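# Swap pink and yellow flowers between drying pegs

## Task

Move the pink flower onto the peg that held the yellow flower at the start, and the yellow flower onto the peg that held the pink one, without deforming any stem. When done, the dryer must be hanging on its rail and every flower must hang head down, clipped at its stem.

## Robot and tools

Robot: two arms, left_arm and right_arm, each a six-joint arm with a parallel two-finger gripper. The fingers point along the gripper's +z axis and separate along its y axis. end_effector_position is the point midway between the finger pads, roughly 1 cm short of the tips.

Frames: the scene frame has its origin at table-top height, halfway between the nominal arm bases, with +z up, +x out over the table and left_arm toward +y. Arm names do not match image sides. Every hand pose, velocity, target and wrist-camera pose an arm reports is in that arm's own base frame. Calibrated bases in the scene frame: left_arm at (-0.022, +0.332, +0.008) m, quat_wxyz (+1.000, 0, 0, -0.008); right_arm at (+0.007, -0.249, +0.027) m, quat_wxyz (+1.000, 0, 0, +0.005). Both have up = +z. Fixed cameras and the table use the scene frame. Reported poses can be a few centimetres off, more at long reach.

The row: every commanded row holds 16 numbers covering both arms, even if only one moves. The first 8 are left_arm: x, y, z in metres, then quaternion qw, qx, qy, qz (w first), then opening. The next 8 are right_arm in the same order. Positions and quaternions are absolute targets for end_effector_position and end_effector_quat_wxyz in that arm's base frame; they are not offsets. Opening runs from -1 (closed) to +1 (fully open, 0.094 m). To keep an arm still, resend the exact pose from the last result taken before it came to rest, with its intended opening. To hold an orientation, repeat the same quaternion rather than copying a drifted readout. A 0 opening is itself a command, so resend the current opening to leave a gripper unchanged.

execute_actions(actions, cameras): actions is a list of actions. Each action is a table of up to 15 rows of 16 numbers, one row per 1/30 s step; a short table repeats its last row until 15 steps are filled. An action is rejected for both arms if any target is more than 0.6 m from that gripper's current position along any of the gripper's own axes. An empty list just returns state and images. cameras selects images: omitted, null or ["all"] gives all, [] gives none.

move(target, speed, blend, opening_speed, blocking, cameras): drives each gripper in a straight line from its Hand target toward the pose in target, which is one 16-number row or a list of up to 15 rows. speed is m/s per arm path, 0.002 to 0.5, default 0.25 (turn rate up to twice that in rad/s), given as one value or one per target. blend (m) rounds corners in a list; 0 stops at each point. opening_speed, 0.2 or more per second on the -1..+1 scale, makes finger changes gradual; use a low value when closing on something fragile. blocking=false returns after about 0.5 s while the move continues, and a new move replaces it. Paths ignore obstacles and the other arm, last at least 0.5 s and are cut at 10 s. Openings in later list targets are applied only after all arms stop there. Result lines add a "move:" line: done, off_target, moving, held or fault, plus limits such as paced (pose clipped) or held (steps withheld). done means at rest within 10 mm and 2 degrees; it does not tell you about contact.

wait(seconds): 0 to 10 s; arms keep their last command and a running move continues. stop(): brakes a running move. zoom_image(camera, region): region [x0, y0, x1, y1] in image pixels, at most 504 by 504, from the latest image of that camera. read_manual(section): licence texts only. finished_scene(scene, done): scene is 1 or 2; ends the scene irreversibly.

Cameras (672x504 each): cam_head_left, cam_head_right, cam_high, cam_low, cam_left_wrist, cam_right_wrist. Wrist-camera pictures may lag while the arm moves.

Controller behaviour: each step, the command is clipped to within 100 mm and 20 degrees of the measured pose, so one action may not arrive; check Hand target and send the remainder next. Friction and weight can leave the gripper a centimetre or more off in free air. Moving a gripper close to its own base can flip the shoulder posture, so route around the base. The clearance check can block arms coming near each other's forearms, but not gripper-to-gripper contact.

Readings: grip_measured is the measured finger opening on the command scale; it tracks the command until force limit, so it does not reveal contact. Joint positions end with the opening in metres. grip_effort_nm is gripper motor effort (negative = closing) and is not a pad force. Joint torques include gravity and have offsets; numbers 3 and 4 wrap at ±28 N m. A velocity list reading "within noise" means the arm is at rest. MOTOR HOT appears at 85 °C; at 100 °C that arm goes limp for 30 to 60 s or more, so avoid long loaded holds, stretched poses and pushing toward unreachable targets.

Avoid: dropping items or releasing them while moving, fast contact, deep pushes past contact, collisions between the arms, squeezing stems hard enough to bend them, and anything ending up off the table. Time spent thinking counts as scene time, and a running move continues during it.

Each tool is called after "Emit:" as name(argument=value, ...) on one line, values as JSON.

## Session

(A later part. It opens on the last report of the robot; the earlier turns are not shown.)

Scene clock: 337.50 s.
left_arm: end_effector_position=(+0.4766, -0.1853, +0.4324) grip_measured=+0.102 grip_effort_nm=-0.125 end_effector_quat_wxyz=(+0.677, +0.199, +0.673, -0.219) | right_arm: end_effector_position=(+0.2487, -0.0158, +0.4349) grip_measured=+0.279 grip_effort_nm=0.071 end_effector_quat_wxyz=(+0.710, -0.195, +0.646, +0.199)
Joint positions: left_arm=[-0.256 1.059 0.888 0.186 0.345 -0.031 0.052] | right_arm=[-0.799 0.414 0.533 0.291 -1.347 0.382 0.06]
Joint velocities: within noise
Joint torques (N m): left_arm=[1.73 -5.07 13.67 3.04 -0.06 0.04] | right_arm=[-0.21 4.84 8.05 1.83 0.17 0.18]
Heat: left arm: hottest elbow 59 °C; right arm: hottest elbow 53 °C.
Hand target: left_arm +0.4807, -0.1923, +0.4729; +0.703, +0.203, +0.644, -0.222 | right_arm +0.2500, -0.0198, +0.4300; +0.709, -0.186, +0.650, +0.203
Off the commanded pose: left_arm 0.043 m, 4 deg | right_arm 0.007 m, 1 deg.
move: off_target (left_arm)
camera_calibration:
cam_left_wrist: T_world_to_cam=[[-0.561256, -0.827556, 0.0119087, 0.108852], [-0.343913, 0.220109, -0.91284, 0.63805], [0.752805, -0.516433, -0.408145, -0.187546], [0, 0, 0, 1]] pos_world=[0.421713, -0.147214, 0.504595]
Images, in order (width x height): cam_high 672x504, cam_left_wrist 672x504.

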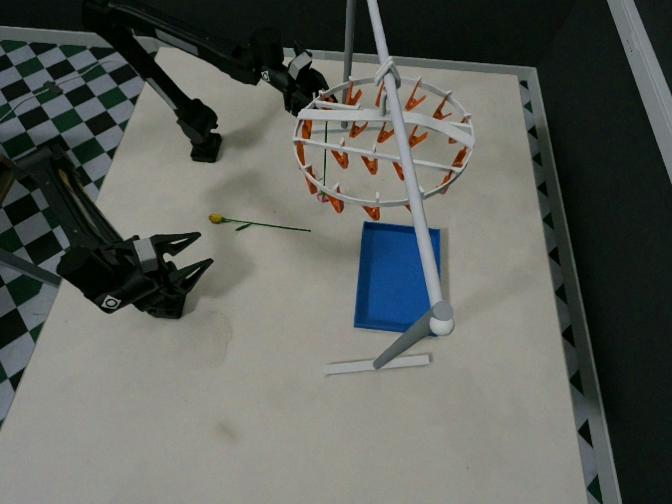

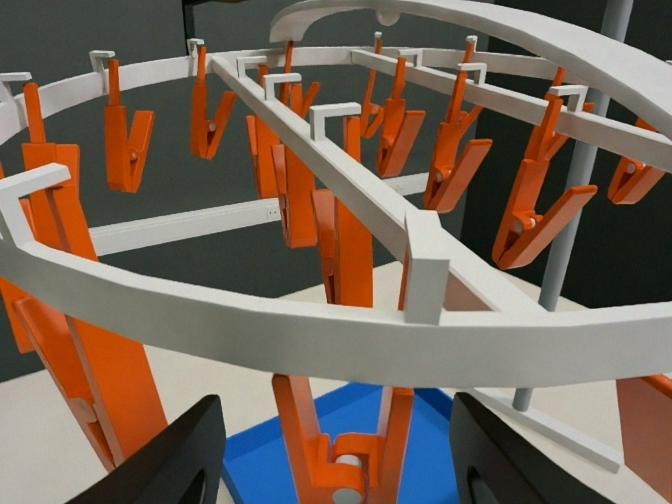

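Emit:
move(target=[[0.4841, -0.1935, 0.474, 0.7032, 0.2032, 0.6443, -0.2217, 0.1, 0.29, 0.13, 0.36, 0.7868, -0.1290, 0.5852, 0.1473, 0.3],[0.4841, -0.1935, 0.474, 0.7032, 0.2032, 0.6443, -0.2217, 0.1, 0.335, 0.343, 0.305, 0.8485, -0.0881, 0.4998, 0.1496, 0.3]], speed=0.18, blend=0.04, cameras=["cam_left_wrist", "cam_high", "cam_right_wrist", "cam_head_left"])

Scene clock: 350.30 s.
left_arm: end_effector_position=(+0.4767, -0.1853, +0.4333) grip_measured=+0.102 grip_effort_nm=-0.125 end_effector_quat_wxyz=(+0.678, +0.199, +0.673, -0.219) | right_arm: end_effector_position=(+0.3326, +0.3344, +0.2910) grip_measured=+0.299 grip_effort_nm=0.066 end_effector_quat_wxyz=(+0.832, -0.102, +0.526, +0.146)
Joint positions: left_arm=[-0.256 1.059 0.89 0.186 0.345 -0.031 0.052] | right_arm=[0.98 1.542 0.5 1.565 0.549 -0.309 0.061]
Joint velocities: within noise
Joint torques (N m): left_arm=[1.67 -5.01 13.57 3.04 -0.07 0.04] | right_arm=[0.91 -8.76 7.68 2.17 -0.13 -0.11]
Heat: left arm: hottest elbow 58 °C; right arm: hottest elbow 53 °C.
Hand target: left_arm +0.4809, -0.1923, +0.4731; +0.703, +0.203, +0.644, -0.222 | right_arm +0.3347, +0.3425, +0.3053; +0.841, -0.094, +0.512, +0.150
Off the commanded pose: left_arm 0.042 m, 4 deg | right_arm 0.017 m, 4 deg.
joint sent to its limit (right arm) — joint 4 (wrist pitch), upper limit. The joint targets still meet the commanded pose.
move: off_target (left_arm, right_arm)
camera_calibration:
cam_left_wrist: T_world_to_cam=[[-0.560958, -0.827766, 0.0114059, 0.108975], [-0.34265, 0.21962, -0.913432, 0.638504], [0.753603, -0.516305, -0.406831, -0.188171], [0, 0, 0, 1]] pos_world=[0.42172, -0.147176, 0.505433]
cam_right_wrist: T_world_to_cam=[[0.351981, -0.935641, 0.0261694, 0.187066], [0.0197273, -0.0205369, -0.999594, 0.332385], [0.935799, 0.352355, 0.0112291, -0.345467], [0, 0, 0, 1]] pos_world=[0.250887, 0.30358, 0.331234]
Images, in order (width x height): cam_head_left 672x504, cam_high 672x504, cam_left_wrist 672x504, cam_right_wrist 672x504.

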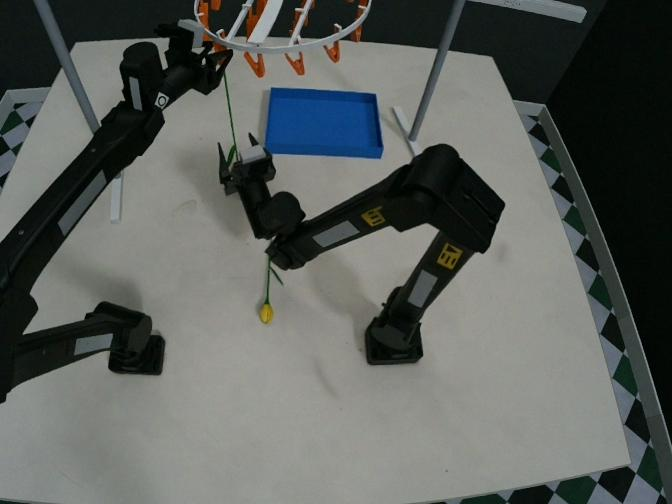

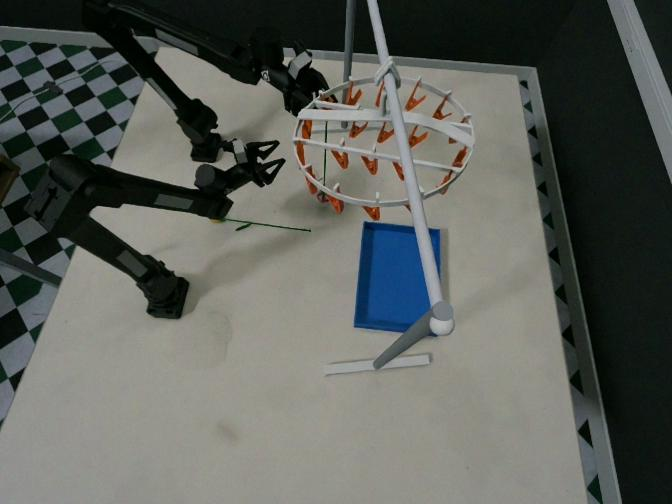

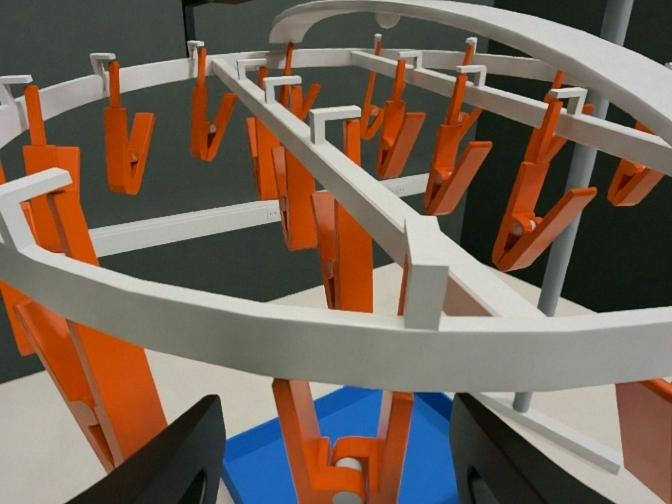

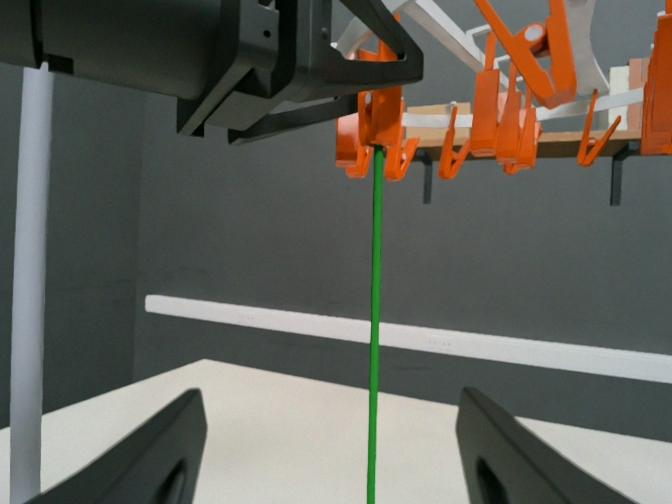

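Emit:
move(target=[0.4841, -0.1935, 0.474, 0.7032, 0.2032, 0.6443, -0.2217, 0.1, 0.4035, 0.347, 0.304, 0.8485, -0.0881, 0.4998, 0.1496, 0.3], speed=0.08, cameras=["cam_right_wrist", "cam_high"])

Scene clock: 359.50 s.
left_arm: end_effector_position=(+0.4767, -0.1853, +0.4333) grip_measured=+0.102 grip_effort_nm=-0.125 end_effector_quat_wxyz=(+0.678, +0.199, +0.673, -0.219) | right_arm: end_effector_position=(+0.3929, +0.3411, +0.2972) grip_measured=+0.299 grip_effort_nm=0.076 end_effector_quat_wxyz=(+0.846, -0.098, +0.504, +0.143)
Joint positions: left_arm=[-0.256 1.059 0.89 0.186 0.345 -0.031 0.052] | right_arm=[0.855 1.647 0.628 1.566 0.432 -0.274 0.061]
Joint velocities: within noise
Joint torques (N m): left_arm=[1.73 -5.01 13.59 3.06 -0.07 0.05] | right_arm=[0.09 -10.46 7.95 1.21 -0.23 0.16]
Heat: left arm: hottest elbow 58 °C; right arm: hottest elbow 52 °C.
Hand target: left_arm +0.4809, -0.1923, +0.4731; +0.703, +0.203, +0.644, -0.222 | right_arm +0.4030, +0.3465, +0.3039; +0.849, -0.088, +0.500, +0.149
Off the commanded pose: left_arm 0.042 m, 4 deg | right_arm 0.014 m, 1 deg.
move: off_target (left_arm, right_arm)
camera_calibration:
cam_right_wrist: T_world_to_cam=[[0.341522, -0.939333, 0.0318903, 0.175685], [0.0702803, -0.0083124, -0.997493, 0.312844], [0.937243, 0.342907, 0.0631777, -0.417094], [0, 0, 0, 1]] pos_world=[0.308932, 0.310652, 0.332808]
Images, in order (width x height): cam_high 672x504, cam_right_wrist 672x504.

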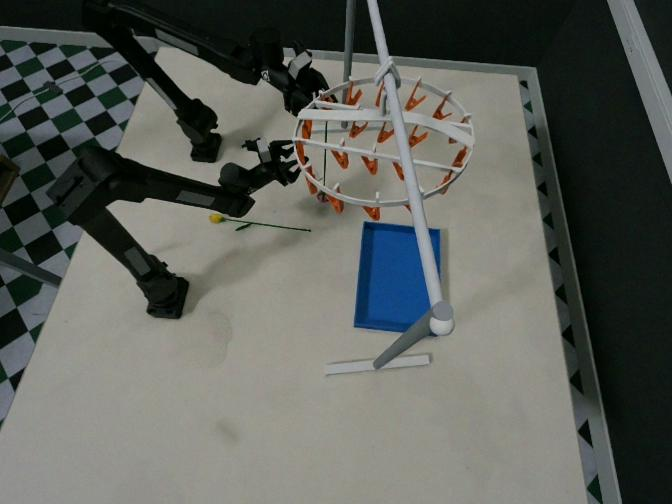

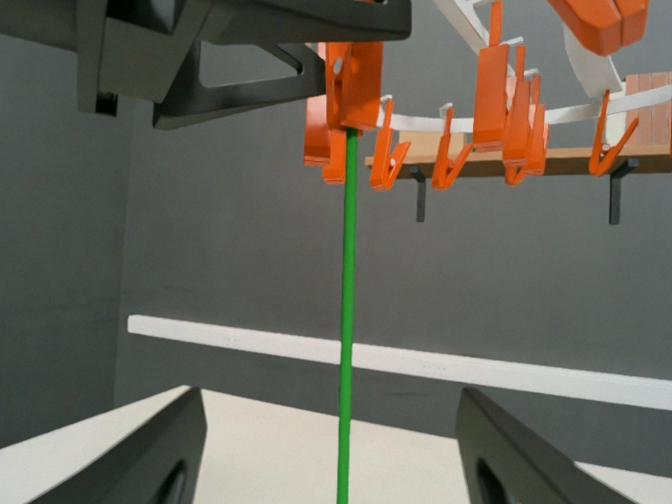

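Emit:
move(target=[0.4841, -0.1935, 0.474, 0.7032, 0.2032, 0.6443, -0.2217, 0.1, 0.422, 0.349, 0.284, 0.8412, -0.1098, 0.4955, 0.1865, 0.3], speed=0.06, cameras=["cam_right_wrist", "cam_high"])

Scene clock: 374.07 s.
left_arm: end_effector_position=(+0.4767, -0.1853, +0.4333) grip_measured=+0.102 grip_effort_nm=-0.125 end_effector_quat_wxyz=(+0.678, +0.199, +0.673, -0.219) | right_arm: end_effector_position=(+0.4127, +0.3462, +0.2737) grip_measured=+0.299 grip_effort_nm=0.071 end_effector_quat_wxyz=(+0.834, -0.124, +0.508, +0.178)
Joint positions: left_arm=[-0.256 1.059 0.89 0.186 0.345 -0.031 0.052] | right_arm=[0.795 1.714 0.644 1.565 0.306 -0.192 0.061]
Joint velocities: within noise
Joint torques (N m): left_arm=[1.67 -5.01 13.57 3.04 -0.07 0.04] | right_arm=[-0.26 -11.16 7.47 2.25 -0.18 0.19]
Heat: left arm: hottest elbow 59 °C; right arm: hottest elbow 52 °C.
Hand target: left_arm +0.4809, -0.1922, +0.4731; +0.703, +0.203, +0.644, -0.222 | right_arm +0.4215, +0.3486, +0.2840; +0.841, -0.110, +0.496, +0.186
Off the commanded pose: left_arm 0.042 m, 4 deg | right_arm 0.014 m, 3 deg.
move: off_target (left_arm, right_arm)
camera_calibration:
cam_right_wrist: T_world_to_cam=[[0.42353, -0.905114, 0.0372877, 0.127305], [0.0541293, -0.0158024, -0.998409, 0.297609], [0.904263, 0.424874, 0.0423004, -0.444943], [0, 0, 0, 1]] pos_world=[0.332319, 0.308973, 0.31121]
Images, in order (width x height): cam_high 672x504, cam_right_wrist 672x504.

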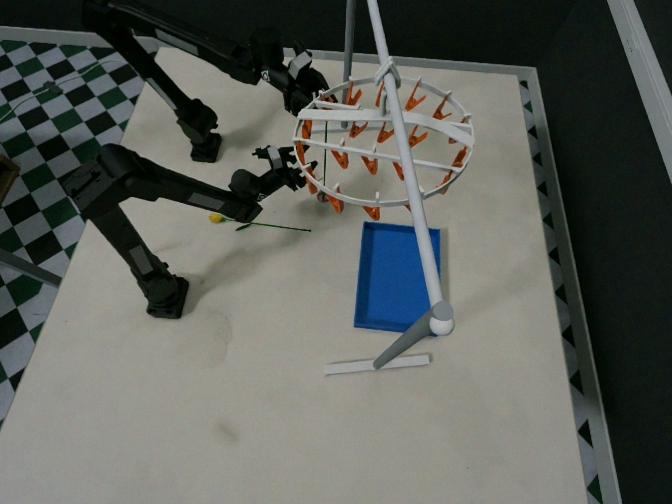

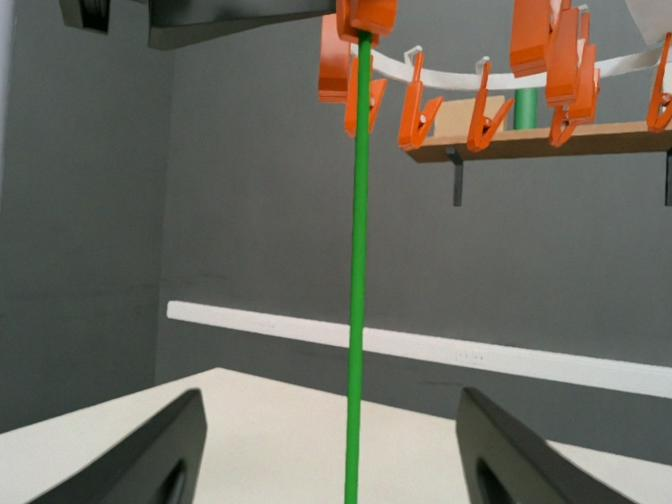

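Emit:
move(target=[0.4841, -0.1935, 0.474, 0.7032, 0.2032, 0.6443, -0.2217, 0.1, 0.4485, 0.3565, 0.286, 0.8412, -0.1098, 0.4955, 0.1865, 0.2], speed=0.05, cameras=["cam_right_wrist", "cam_high", "cam_head_left"])

Scene clock: 378.33 s.
left_arm: end_effector_position=(+0.4767, -0.1853, +0.4333) grip_measured=+0.102 grip_effort_nm=-0.120 end_effector_quat_wxyz=(+0.678, +0.199, +0.673, -0.219) | right_arm: end_effector_position=(+0.4365, +0.3522, +0.2809) grip_measured=+0.201 grip_effort_nm=-0.076 end_effector_quat_wxyz=(+0.839, -0.118, +0.499, +0.181)
Joint positions: left_arm=[-0.256 1.059 0.89 0.186 0.345 -0.031 0.052] | right_arm=[0.764 1.747 0.713 1.549 0.28 -0.175 0.056]
Joint velocities: within noise
Joint torques (N m): left_arm=[1.67 -5.07 13.57 3.04 -0.07 0.05] | right_arm=[-0.21 -12.22 7.92 1.33 -0.15 0.16]
Heat: left arm: hottest elbow 59 °C; right arm: hottest elbow 51 °C.
Hand target: left_arm +0.4809, -0.1922, +0.4731; +0.703, +0.203, +0.644, -0.222 | right_arm +0.4480, +0.3561, +0.2861; +0.841, -0.110, +0.495, +0.186
Off the commanded pose: left_arm 0.042 m, 4 deg | right_arm 0.014 m, 1 deg.
move: off_target (left_arm, right_arm)
camera_calibration:
cam_right_wrist: T_world_to_cam=[[0.423224, -0.905587, 0.0281883, 0.125177], [0.0703033, 0.00180598, -0.997524, 0.290069], [0.903294, 0.424157, 0.06443, -0.474824], [0, 0, 0, 1]] pos_world=[0.355535, 0.314235, 0.316415]
Images, in order (width x height): cam_head_left 672x504, cam_high 672x504, cam_right_wrist 672x504.

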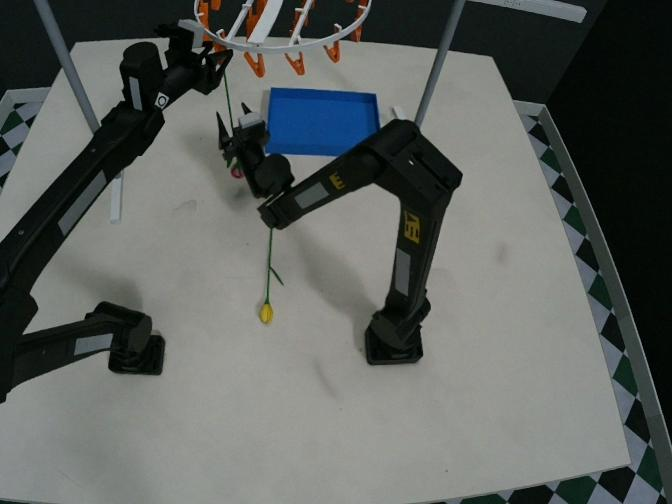

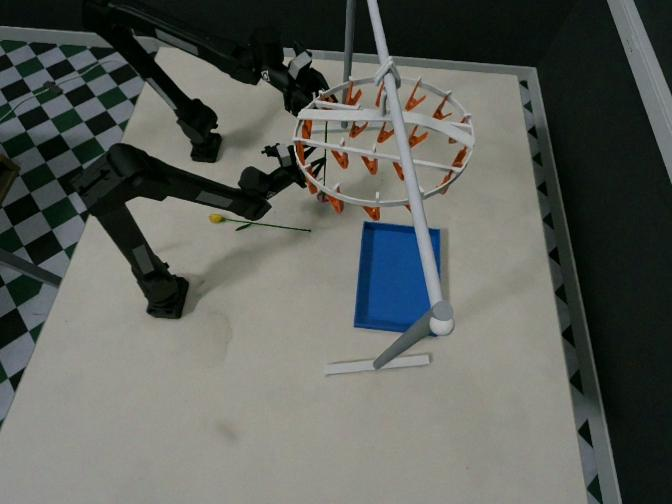

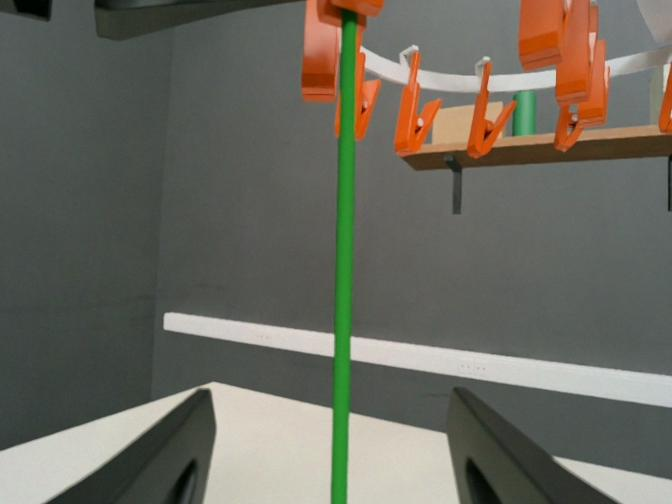

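Emit:
move(target=[0.4841, -0.1935, 0.474, 0.7032, 0.2032, 0.6443, -0.2217, 0.1, 0.4665, 0.365, 0.284, 0.8412, -0.1098, 0.4955, 0.1865, 0.1], speed=0.04, cameras=["cam_right_wrist", "cam_left_wrist"])

Scene clock: 382.73 s.
left_arm: end_effector_position=(+0.4767, -0.1853, +0.4333) grip_measured=+0.102 grip_effort_nm=-0.115 end_effector_quat_wxyz=(+0.678, +0.199, +0.673, -0.219) | right_arm: end_effector_position=(+0.4541, +0.3611, +0.2785) grip_measured=+0.101 grip_effort_nm=-0.071 end_effector_quat_wxyz=(+0.839, -0.119, +0.500, +0.182)
Joint positions: left_arm=[-0.256 1.059 0.89 0.186 0.345 -0.031 0.052] | right_arm=[0.751 1.784 0.766 1.529 0.268 -0.167 0.052]
Joint velocities: within noise
Joint torques (N m): left_arm=[1.73 -5.07 13.59 3.06 -0.07 0.04] | right_arm=[-0.21 -12.92 7.99 1.26 -0.17 0.19]
Heat: left arm: hottest elbow 59 °C; right arm: hottest elbow 51 °C.
Hand target: left_arm +0.4809, -0.1922, +0.4731; +0.703, +0.203, +0.644, -0.222 | right_arm +0.4660, +0.3645, +0.2839; +0.841, -0.110, +0.496, +0.186
Off the commanded pose: left_arm 0.042 m, 4 deg | right_arm 0.014 m, 1 deg.
move: off_target (left_arm, right_arm)
camera_calibration:
cam_left_wrist: T_world_to_cam=[[-0.560958, -0.827766, 0.0114059, 0.108975], [-0.34265, 0.21962, -0.913432, 0.638504], [0.753603, -0.516305, -0.406831, -0.188171], [0, 0, 0, 1]] pos_world=[0.42172, -0.147176, 0.505433]
cam_right_wrist: T_world_to_cam=[[0.42376, -0.905344, 0.0279369, 0.12561], [0.0691779, 0.00159595, -0.997603, 0.287079], [0.903129, 0.424677, 0.0633061, -0.494209], [0, 0, 0, 1]] pos_world=[0.373246, 0.323141, 0.314168]
Images, in order (width x height): cam_left_wrist 672x504, cam_right_wrist 672x504.

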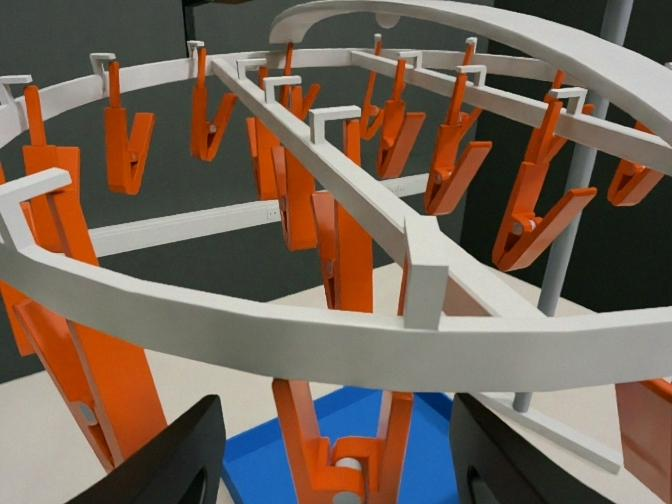

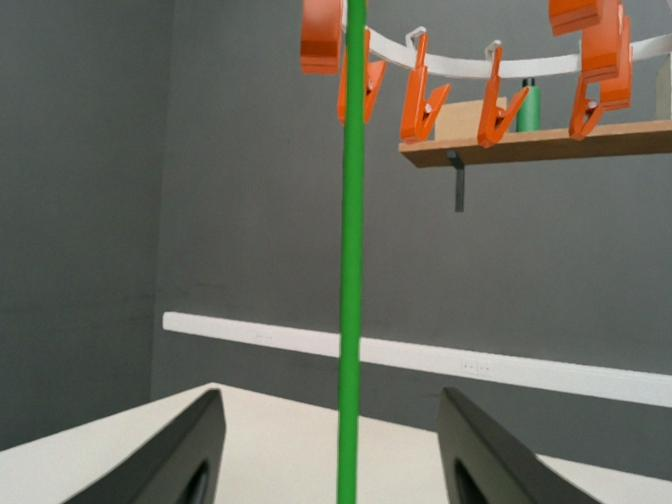

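Emit:
move(target=[0.4841, -0.1935, 0.474, 0.7032, 0.2032, 0.6443, -0.2217, 0.1, 0.468, 0.357, 0.284, 0.8412, -0.1098, 0.4955, 0.1865, -0.1], speed=0.04, cameras=["cam_right_wrist"])

Scene clock: 386.20 s.
left_arm: end_effector_position=(+0.4767, -0.1853, +0.4333) grip_measured=+0.102 grip_effort_nm=-0.125 end_effector_quat_wxyz=(+0.678, +0.199, +0.673, -0.219) | right_arm: end_effector_position=(+0.4589, +0.3559, +0.2788) grip_measured=-0.099 grip_effort_nm=-0.076 end_effector_quat_wxyz=(+0.839, -0.118, +0.499, +0.181)
Joint positions: left_arm=[-0.256 1.059 0.89 0.186 0.345 -0.031 0.052] | right_arm=[0.735 1.784 0.767 1.528 0.254 -0.16 0.042]
Joint velocities: within noise
Joint torques (N m): left_arm=[1.73 -5.01 13.59 3.04 -0.07 0.04] | right_arm=[-0.15 -13.63 7.15 1.46 -0.17 0.19]
Heat: left arm: hottest elbow 59 °C; right arm: hottest elbow 51 °C.
Hand target: left_arm +0.4809, -0.1922, +0.4731; +0.703, +0.203, +0.644, -0.222 | right_arm +0.4677, +0.3567, +0.2839; +0.841, -0.110, +0.496, +0.186
Off the commanded pose: left_arm 0.042 m, 4 deg | right_arm 0.011 m, 1 deg.
move: off_target (left_arm, right_arm)
camera_calibration:
cam_right_wrist: T_world_to_cam=[[0.423027, -0.905698, 0.0275618, 0.119433], [0.0704182, 0.00253445, -0.997514, 0.286117], [0.903377, 0.423916, 0.0648497, -0.496573], [0, 0, 0, 1]] pos_world=[0.377921, 0.31795, 0.314317]
Images, in order (width x height): cam_right_wrist 672x504.

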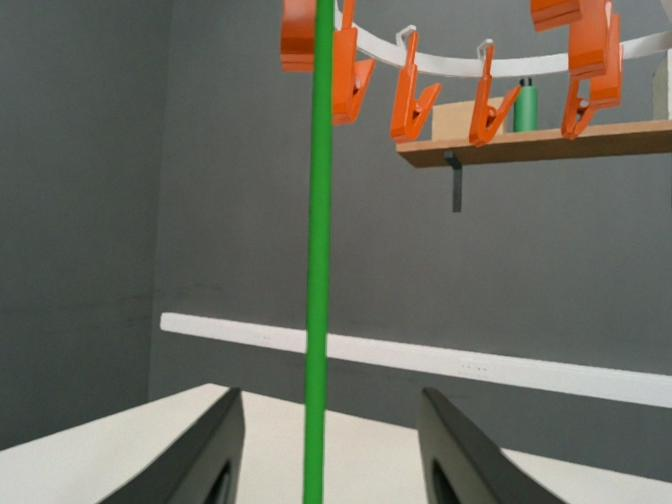

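Emit:
move(target=[0.4841,-0.1935,0.474,0.7032,0.2032,0.6443,-0.2217,0.1,0.468,0.362,0.284,0.8412,-0.1098,0.4955,0.1865,-0.1], speed=0.05, cameras=["cam_right_wrist","cam_left_wrist"])

Scene clock: 406.10 s.
left_arm: end_effector_position=(+0.4767, -0.1853, +0.4333) grip_measured=+0.102 grip_effort_nm=-0.120 end_effector_quat_wxyz=(+0.678, +0.199, +0.673, -0.219) | right_arm: end_effector_position=(+0.4590, +0.3555, +0.2788) grip_measured=-0.099 grip_effort_nm=-0.071 end_effector_quat_wxyz=(+0.839, -0.117, +0.500, +0.181)
Joint positions: left_arm=[-0.256 1.059 0.89 0.186 0.345 -0.031 0.052] | right_arm=[0.735 1.784 0.767 1.528 0.257 -0.158 0.042]
Joint velocities: within noise
Joint torques (N m): left_arm=[1.73 -5.01 13.57 3.04 -0.07 0.04] | right_arm=[0.5 -13.22 7.86 1.26 0.01 0.14]
Heat: left arm: hottest elbow 61 °C; right arm: hottest elbow 49 °C.
Hand target: left_arm +0.4809, -0.1922, +0.4731; +0.703, +0.203, +0.644, -0.222 | right_arm +0.4676, +0.3617, +0.2839; +0.841, -0.110, +0.496, +0.187
Off the commanded pose: left_arm 0.042 m, 4 deg | right_arm 0.012 m, 1 deg.
move: off_target (left_arm, right_arm)
camera_calibration:
cam_left_wrist: T_world_to_cam=[[-0.560958, -0.827766, 0.0114059, 0.108975], [-0.34265, 0.21962, -0.913432, 0.638504], [0.753603, -0.516305, -0.406831, -0.188171], [0, 0, 0, 1]] pos_world=[0.42172, -0.147176, 0.505433]
cam_right_wrist: T_world_to_cam=[[0.421741, -0.906358, 0.0254842, 0.12045], [0.0692419, 0.00416974, -0.997591, 0.286036], [0.904069, 0.422489, 0.0645165, -0.496315], [0, 0, 0, 1]] pos_world=[0.378099, 0.317666, 0.314298]
Images, in order (width x height): cam_left_wrist 672x504, cam_right_wrist 672x504.

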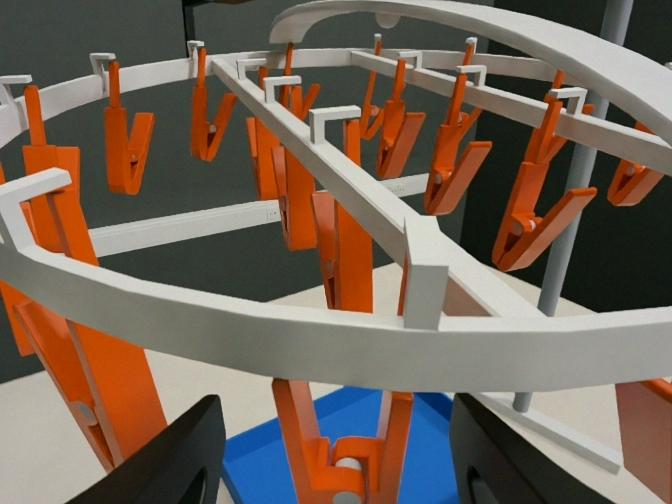

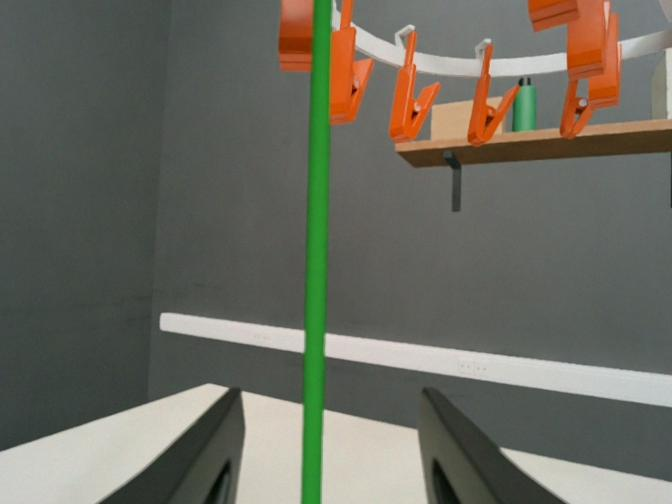

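Emit:
move(target=[0.4841,-0.1935,0.474,0.7032,0.2032,0.6443,-0.2217,0.1,0.468,0.3645,0.284,0.8412,-0.1098,0.4955,0.1865,-0.1], speed=0.05, cameras=["cam_right_wrist"])

Scene clock: 409.07 s.
left_arm: end_effector_position=(+0.4767, -0.1853, +0.4333) grip_measured=+0.102 grip_effort_nm=-0.120 end_effector_quat_wxyz=(+0.678, +0.199, +0.673, -0.219) | right_arm: end_effector_position=(+0.4595, +0.3551, +0.2783) grip_measured=-0.099 grip_effort_nm=-0.076 end_effector_quat_wxyz=(+0.839, -0.116, +0.501, +0.180)
Joint positions: left_arm=[-0.256 1.059 0.89 0.186 0.345 -0.031 0.052] | right_arm=[0.735 1.784 0.767 1.528 0.26 -0.158 0.042]
Joint velocities: within noise
Joint torques (N m): left_arm=[1.67 -5.07 13.59 3.04 -0.07 0.04] | right_arm=[0.91 -12.86 8.16 1.28 0.01 0.11]
Heat: left arm: hottest elbow 61 °C; right arm: hottest elbow 49 °C.
Hand target: left_arm +0.4809, -0.1922, +0.4731; +0.703, +0.203, +0.644, -0.222 | right_arm +0.4674, +0.3641, +0.2838; +0.841, -0.110, +0.496, +0.187
Off the commanded pose: left_arm 0.042 m, 4 deg | right_arm 0.014 m, 1 deg.
move: off_target (left_arm, right_arm)
camera_calibration:
cam_right_wrist: T_world_to_cam=[[0.418774, -0.907772, 0.0240433, 0.122122], [0.0671619, 0.00455716, -0.997732, 0.286412], [0.905603, 0.419439, 0.0628761, -0.495637], [0, 0, 0, 1]] pos_world=[0.378473, 0.317443, 0.31399]
Images, in order (width x height): cam_right_wrist 672x504.

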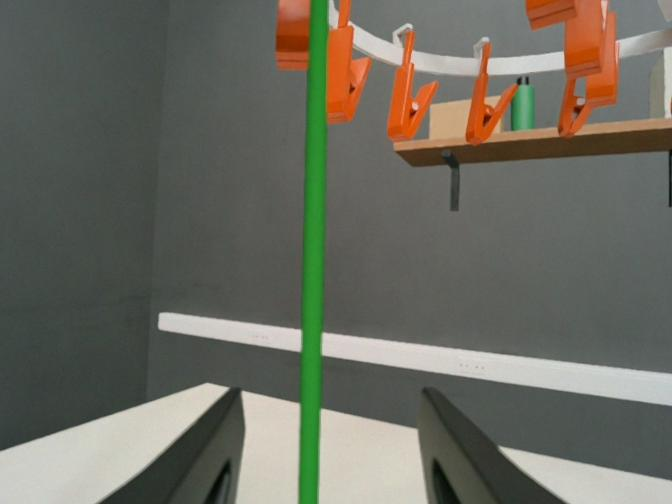

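Emit:
move(target=[0.4841,-0.1935,0.474,0.7032,0.2032,0.6443,-0.2217,0.1,0.467,0.3675,0.284,0.8412,-0.1098,0.4955,0.1865,-0.1], speed=0.05, cameras=["cam_right_wrist"])

Scene clock: 411.20 s.
left_arm: end_effector_position=(+0.4767, -0.1853, +0.4333) grip_measured=+0.102 grip_effort_nm=-0.120 end_effector_quat_wxyz=(+0.678, +0.199, +0.673, -0.219) | right_arm: end_effector_position=(+0.4612, +0.3554, +0.2795) grip_measured=-0.099 grip_effort_nm=-0.071 end_effector_quat_wxyz=(+0.840, -0.113, +0.500, +0.179)
Joint positions: left_arm=[-0.256 1.059 0.89 0.186 0.345 -0.031 0.052] | right_arm=[0.735 1.787 0.773 1.527 0.266 -0.158 0.042]
Joint velocities: within noise
Joint torques (N m): left_arm=[1.67 -5.01 13.56 3.06 -0.07 0.04] | right_arm=[1.44 -13.22 8.06 1.25 0.01 0.09]
Heat: left arm: hottest elbow 61 °C; right arm: hottest elbow 49 °C.
Hand target: left_arm +0.4809, -0.1922, +0.4731; +0.703, +0.203, +0.644, -0.222 | right_arm +0.4664, +0.3671, +0.2840; +0.841, -0.110, +0.495, +0.187
Off the commanded pose: left_arm 0.042 m, 4 deg | right_arm 0.014 m, 1 deg.
move: off_target (left_arm, right_arm)
camera_calibration:
cam_right_wrist: T_world_to_cam=[[0.414219, -0.909952, 0.0202236, 0.125579], [0.0681429, 0.00884695, -0.997636, 0.285468], [0.907623, 0.414618, 0.0656713, -0.497426], [0, 0, 0, 1]] pos_world=[0.380005, 0.317987, 0.314921]
Images, in order (width x height): cam_right_wrist 672x504.

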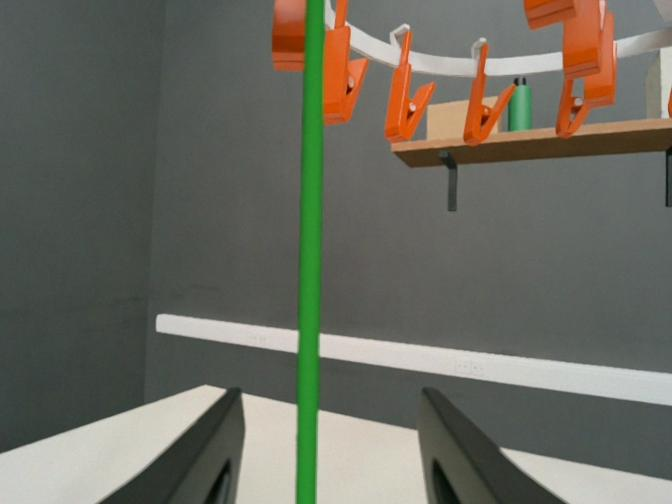

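Emit:
move(target=[0.4841,-0.1935,0.474,0.7032,0.2032,0.6443,-0.2217,0.1,0.464,0.3705,0.284,0.8412,-0.1098,0.4955,0.1865,-0.1], speed=0.05, cameras=["cam_right_wrist"])

Scene clock: 414.00 s.
left_arm: end_effector_position=(+0.4767, -0.1853, +0.4333) grip_measured=+0.102 grip_effort_nm=-0.125 end_effector_quat_wxyz=(+0.678, +0.199, +0.673, -0.219) | right_arm: end_effector_position=(+0.4589, +0.3583, +0.2790) grip_measured=-0.099 grip_effort_nm=-0.071 end_effector_quat_wxyz=(+0.839, -0.112, +0.501, +0.181)
Joint positions: left_arm=[-0.256 1.059 0.89 0.186 0.345 -0.031 0.052] | right_arm=[0.744 1.787 0.773 1.526 0.274 -0.158 0.042]
Joint velocities: within noise
Joint torques (N m): left_arm=[1.73 -5.01 13.57 3.04 -0.07 0.04] | right_arm=[0.97 -13.04 8.03 1.37 0.02 0.05]
Heat: left arm: hottest elbow 61 °C; right arm: hottest elbow 49 °C.
Hand target: left_arm +0.4809, -0.1922, +0.4731; +0.703, +0.203, +0.644, -0.222 | right_arm +0.4634, +0.3702, +0.2839; +0.841, -0.110, +0.496, +0.187
Off the commanded pose: left_arm 0.042 m, 4 deg | right_arm 0.014 m, 1 deg.
move: off_target (left_arm, right_arm)
camera_calibration:
cam_right_wrist: T_world_to_cam=[[0.415917, -0.909247, 0.0168293, 0.129159], [0.0646361, 0.0110973, -0.997847, 0.285914], [0.907102, 0.41611, 0.0633857, -0.496119], [0, 0, 0, 1]] pos_world=[0.377831, 0.320704, 0.314571]
Images, in order (width x height): cam_right_wrist 672x504.

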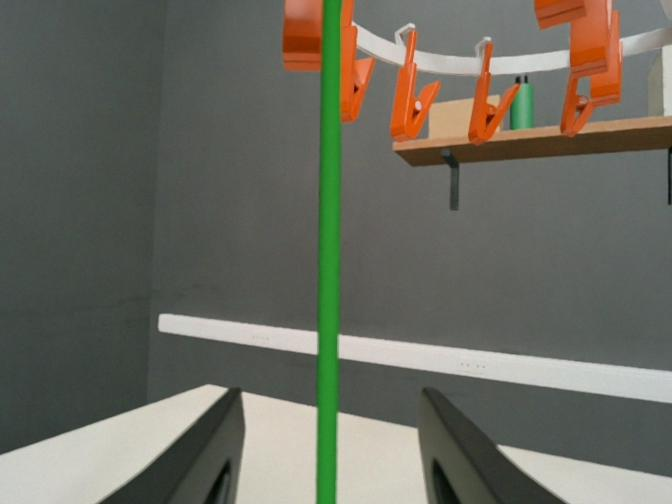

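Emit:
move(target=[0.4841,-0.1935,0.474,0.7032,0.2032,0.6443,-0.2217,0.1,0.464,0.3705,0.284,0.8412,-0.1098,0.4955,0.1865,-0.94], speed=0.05, opening_speed=0.4, cameras=["cam_right_wrist","cam_left_wrist"])

Emit:
move(target=[[0.4841,-0.1935,0.474,0.7032,0.2032,0.6443,-0.2217,-0.4,0.464,0.3705,0.284,0.8412,-0.1098,0.4955,0.1865,-0.94]], opening_speed=0.3, cameras=["cam_left_wrist"])

Scene clock: 419.57 s.
left_arm: end_effector_position=(+0.4767, -0.1853, +0.4333) grip_measured=+0.102 grip_effort_nm=-0.125 end_effector_quat_wxyz=(+0.678, +0.199, +0.673, -0.219) | right_arm: end_effector_position=(+0.4589, +0.3583, +0.2789) grip_measured=-0.938 grip_effort_nm=-0.999 end_effector_quat_wxyz=(+0.839, -0.112, +0.501, +0.181)
Joint positions: left_arm=[-0.256 1.059 0.89 0.186 0.345 -0.031 0.052] | right_arm=[0.744 1.787 0.773 1.526 0.275 -0.158 0.003]
Joint velocities: within noise
Joint torques (N m): left_arm=[1.67 -5.01 13.57 3.04 -0.07 0.04] | right_arm=[1.44 -13.22 8.02 1.39 0.01 0.04]
Heat: left arm: hottest elbow 62 °C; right arm: hottest elbow 49 °C.
Hand target: left_arm +0.4809, -0.1922, +0.4731; +0.703, +0.203, +0.644, -0.222 | right_arm +0.4635, +0.3701, +0.2840; +0.841, -0.110, +0.496, +0.187
Off the commanded pose: left_arm 0.042 m, 4 deg | right_arm 0.014 m, 1 deg.
move: off_target (left_arm, right_arm)
camera_calibration:
cam_left_wrist: T_world_to_cam=[[-0.560958, -0.827766, 0.0114059, 0.108975], [-0.34265, 0.21962, -0.913432, 0.638504], [0.753603, -0.516305, -0.406831, -0.188171], [0, 0, 0, 1]] pos_world=[0.42172, -0.147176, 0.505433]
cam_right_wrist: T_world_to_cam=[[0.415617, -0.909387, 0.0166514, 0.129332], [0.0645133, 0.0112133, -0.997854, 0.28592], [0.907249, 0.4158, 0.063328, -0.496064], [0, 0, 0, 1]] pos_world=[0.377855, 0.320669, 0.314568]
Images, in order (width x height): cam_left_wrist 672x504, cam_right_wrist 672x504.

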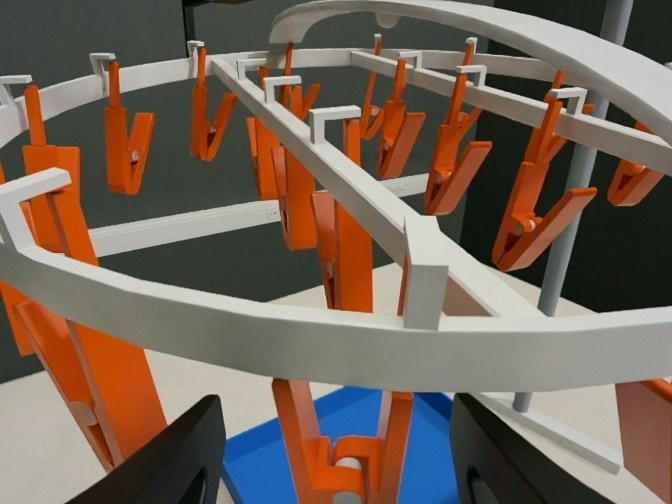

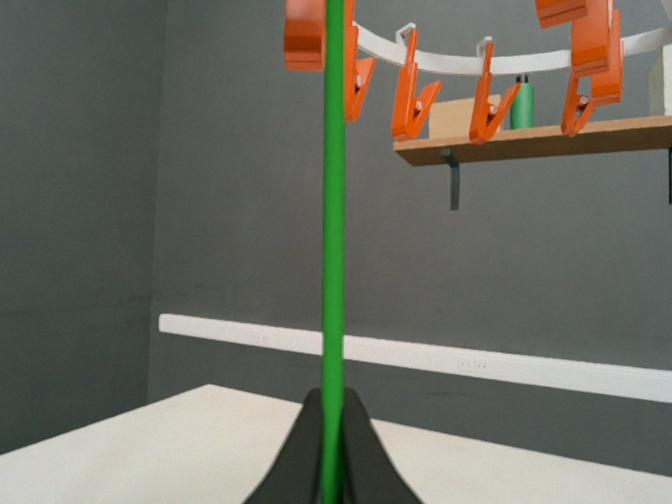

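Scene clock: 421.53 s.
left_arm: end_effector_position=(+0.4767, -0.1853, +0.4333) grip_measured=-0.397 grip_effort_nm=-0.120 end_effector_quat_wxyz=(+0.678, +0.199, +0.673, -0.219) | right_arm: end_effector_position=(+0.4589, +0.3583, +0.2789) grip_measured=-0.940 grip_effort_nm=-1.028 end_effector_quat_wxyz=(+0.839, -0.112, +0.501, +0.181)
Joint positions: left_arm=[-0.256 1.059 0.89 0.186 0.345 -0.031 0.028] | right_arm=[0.744 1.787 0.773 1.526 0.275 -0.158 0.003]
Joint velocities: within noise
Joint torques (N m): left_arm=[1.73 -5.01 13.59 3.06 -0.07 0.05] | right_arm=[1.49 -13.22 7.98 1.37 0.01 0.04]
Heat: left arm: hottest elbow 62 °C; right arm: hottest elbow 49 °C.
Hand target: left_arm +0.4809, -0.1922, +0.4731; +0.703, +0.203, +0.644, -0.222 | right_arm +0.4635, +0.3701, +0.2841; +0.841, -0.110, +0.496, +0.187
Off the commanded pose: left_arm 0.042 m, 4 deg | right_arm 0.014 m, 1 deg.
move: off_target (left_arm, right_arm)
camera_calibration:
cam_left_wrist: T_world_to_cam=[[-0.560958, -0.827766, 0.0114059, 0.108975], [-0.34265, 0.21962, -0.913432, 0.638504], [0.753603, -0.516305, -0.406831, -0.188171], [0, 0, 0, 1]] pos_world=[0.42172, -0.147176, 0.505433]
Images, in order (width x height): cam_left_wrist 672x504.

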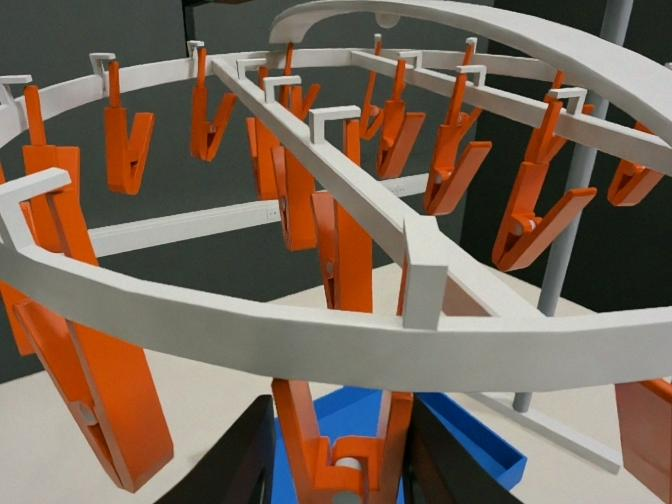

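Emit:
move(target=[0.4841,-0.1935,0.474,0.7032,0.2032,0.6443,-0.2217,-0.68,0.464,0.3705,0.284,0.8412,-0.1098,0.4955,0.1865,-0.94], opening_speed=0.25, cameras=["cam_left_wrist","cam_right_wrist"])

Scene clock: 423.87 s.
left_arm: end_effector_position=(+0.4767, -0.1854, +0.4336) grip_measured=-0.586 grip_effort_nm=-1.057 end_effector_quat_wxyz=(+0.679, +0.199, +0.672, -0.219) | right_arm: end_effector_position=(+0.4590, +0.3584, +0.2783) grip_measured=-0.940 grip_effort_nm=-1.033 end_effector_quat_wxyz=(+0.839, -0.112, +0.502, +0.180)
Joint positions: left_arm=[-0.256 1.059 0.89 0.188 0.344 -0.031 0.019] | right_arm=[0.744 1.788 0.773 1.526 0.275 -0.158 0.003]
Joint velocities: within noise
Joint torques (N m): left_arm=[1.73 -5.01 13.57 2.99 -0.07 0.04] | right_arm=[1.38 -13.27 7.92 1.36 0 0.04]
Heat: left arm: hottest elbow 62 °C; right arm: hottest elbow 49 °C.
Hand target: left_arm +0.4810, -0.1923, +0.4732; +0.703, +0.203, +0.644, -0.222 | right_arm +0.4635, +0.3701, +0.2840; +0.841, -0.110, +0.496, +0.187
Off the commanded pose: left_arm 0.042 m, 4 deg | right_arm 0.014 m, 1 deg.
move: off_target (left_arm, right_arm)
camera_calibration:
cam_left_wrist: T_world_to_cam=[[-0.560974, -0.827761, 0.0109043, 0.10907], [-0.341303, 0.219261, -0.914023, 0.638394], [0.754202, -0.516465, -0.405517, -0.188945], [0, 0, 0, 1]] pos_world=[0.421574, -0.147274, 0.505697]
cam_right_wrist: T_world_to_cam=[[0.415631, -0.909374, 0.017006, 0.129285], [0.0636729, 0.01044, -0.997916, 0.285953], [0.907302, 0.415848, 0.0622417, -0.495923], [0, 0, 0, 1]] pos_world=[0.37801, 0.320812, 0.314026]
Images, in order (width x height): cam_left_wrist 672x504, cam_right_wrist 672x504.

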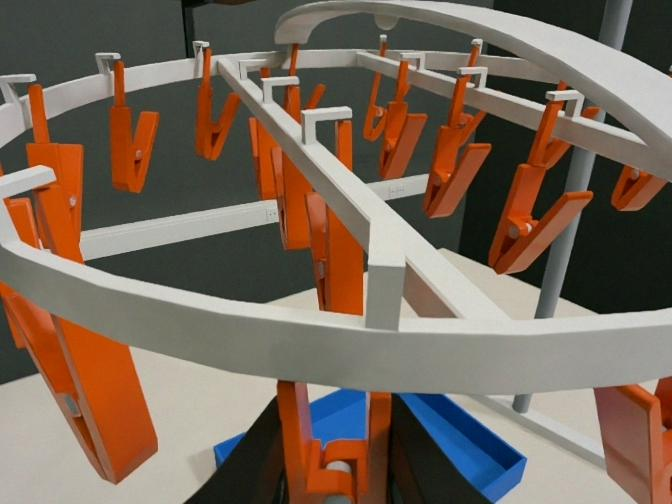

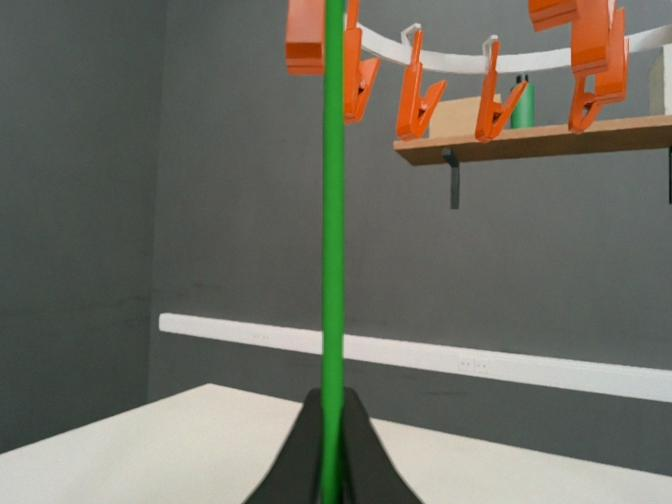

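Emit:
move(target=[0.4841,-0.1935,0.474,0.7032,0.2032,0.6443,-0.2217,-0.68,0.464,0.3705,0.234,0.8412,-0.1098,0.4955,0.1865,-0.94], speed=0.04, cameras=["cam_left_wrist","cam_right_wrist","cam_high"])

Scene clock: 427.63 s.
left_arm: end_effector_position=(+0.4767, -0.1854, +0.4336) grip_measured=-0.586 grip_effort_nm=-1.062 end_effector_quat_wxyz=(+0.679, +0.199, +0.672, -0.219) | right_arm: end_effector_position=(+0.4648, +0.3634, +0.2325) grip_measured=-0.940 grip_effort_nm=-1.033 end_effector_quat_wxyz=(+0.825, -0.123, +0.523, +0.172)
Joint positions: left_arm=[-0.256 1.059 0.89 0.188 0.344 -0.031 0.019] | right_arm=[0.744 1.883 0.773 1.564 0.277 -0.158 0.003]
Joint velocities: within noise
Joint torques (N m): left_arm=[1.67 -5.01 13.59 3 -0.07 0.04] | right_arm=[1.44 -14.1 5.85 2.41 0.03 0.19]
Heat: left arm: hottest elbow 62 °C; right arm: hottest elbow 49 °C.
Hand target: left_arm +0.4810, -0.1923, +0.4732; +0.703, +0.203, +0.644, -0.222 | right_arm +0.4641, +0.3705, +0.2343; +0.827, -0.117, +0.517, +0.185
Off the commanded pose: left_arm 0.042 m, 4 deg | right_arm 0.007 m, 4 deg.
joint sent to its limit (right arm) — joint 4 (wrist pitch), upper limit. The joint targets are off in orientation, not in position.
move: off_target (left_arm, right_arm)
camera_calibration:
cam_left_wrist: T_world_to_cam=[[-0.560974, -0.827761, 0.0109043, 0.10907], [-0.341303, 0.219261, -0.914023, 0.638394], [0.754202, -0.516465, -0.405517, -0.188945], [0, 0, 0, 1]] pos_world=[0.421574, -0.147274, 0.505697]
cam_right_wrist: T_world_to_cam=[[0.414933, -0.909223, 0.0338214, 0.128595], [0.0201982, -0.0279583, -0.999405, 0.274344], [0.909628, 0.415369, 0.00676384, -0.488431], [0, 0, 0, 1]] pos_world=[0.385391, 0.32747, 0.273135]
Images, in order (width x height): cam_high 672x504, cam_left_wrist 672x504, cam_right_wrist 672x504.

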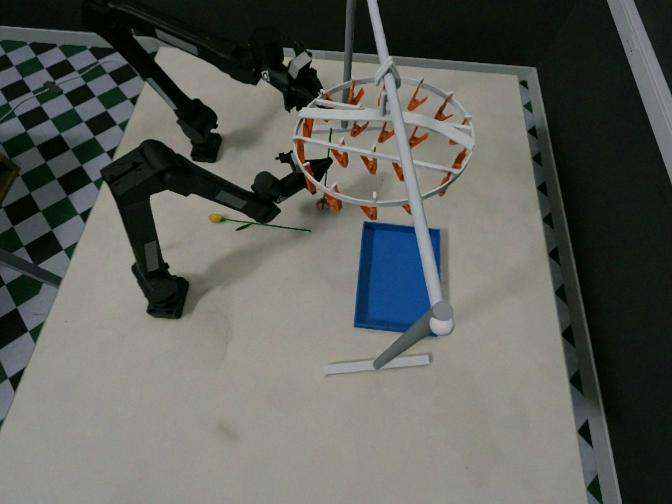

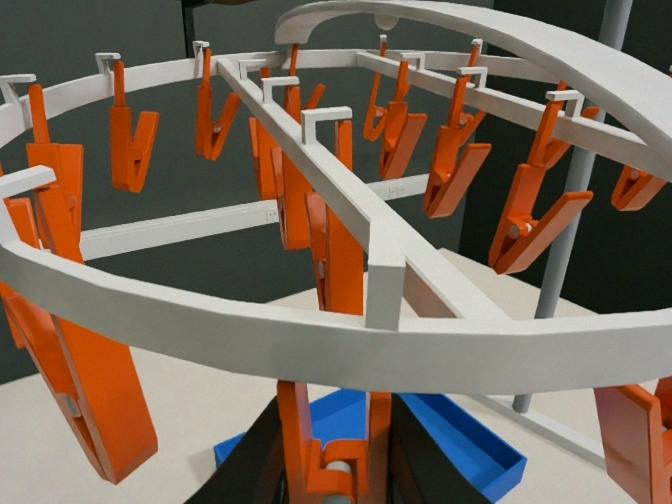

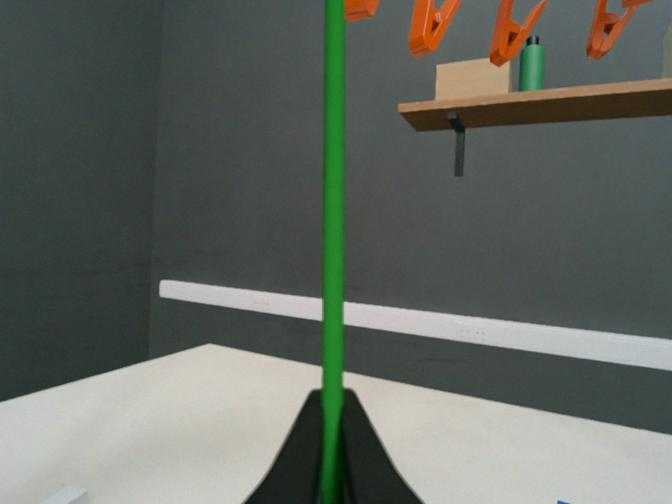

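Emit:
zoom_image(camera="cam_high", region=[270, 70, 390, 220])

Scaled by 3.360 from the camera's 672x504 image, which has a finer 960x720 frame.

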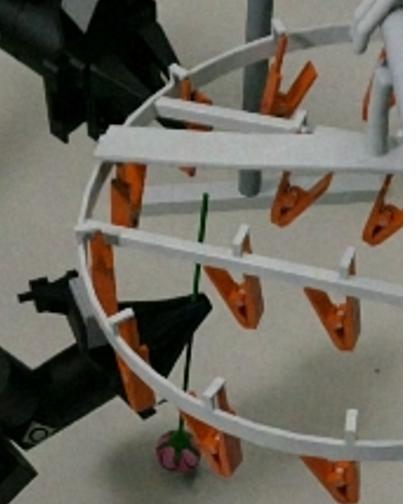

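Emit:
move(target=[0.4841,-0.1935,0.474,0.7032,0.2032,0.6443,-0.2217,0.1,0.464,0.3705,0.234,0.8412,-0.1098,0.4955,0.1865,-0.94], opening_speed=0.3, cameras=["cam_left_wrist"])

Scene clock: 433.77 s.
left_arm: end_effector_position=(+0.4767, -0.1854, +0.4336) grip_measured=+0.097 grip_effort_nm=0.051 end_effector_quat_wxyz=(+0.679, +0.199, +0.672, -0.219) | right_arm: end_effector_position=(+0.4648, +0.3633, +0.2327) grip_measured=-0.940 grip_effort_nm=-1.033 end_effector_quat_wxyz=(+0.825, -0.123, +0.523, +0.172)
Joint positions: left_arm=[-0.256 1.059 0.89 0.188 0.344 -0.031 0.052] | right_arm=[0.744 1.883 0.773 1.565 0.277 -0.158 0.003]
Joint velocities: within noise
Joint torques (N m): left_arm=[1.73 -4.95 13.59 2.99 -0.07 0.04] | right_arm=[1.38 -13.92 5.87 2.28 0.02 0.19]
Heat: left arm: hottest elbow 63 °C; right arm: hottest elbow 49 °C.
Hand target: left_arm +0.4810, -0.1923, +0.4732; +0.703, +0.203, +0.644, -0.222 | right_arm +0.4641, +0.3705, +0.2344; +0.827, -0.117, +0.517, +0.185
Off the commanded pose: left_arm 0.042 m, 4 deg | right_arm 0.007 m, 4 deg.
joint sent to its limit (right arm) — joint 4 (wrist pitch), upper limit. The joint targets are off in orientation, not in position.
move: off_target (left_arm, right_arm)
camera_calibration:
cam_left_wrist: T_world_to_cam=[[-0.560974, -0.827761, 0.0109043, 0.10907], [-0.341303, 0.219261, -0.914023, 0.638394], [0.754202, -0.516465, -0.405517, -0.188945], [0, 0, 0, 1]] pos_world=[0.421574, -0.147274, 0.505697]
Images, in order (width x height): cam_left_wrist 672x504.

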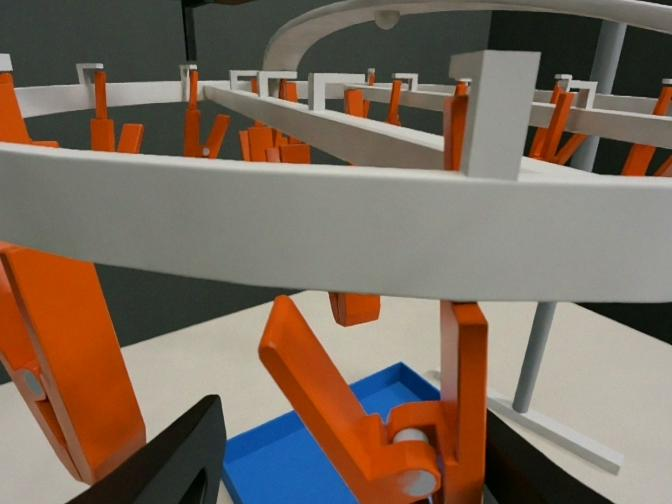

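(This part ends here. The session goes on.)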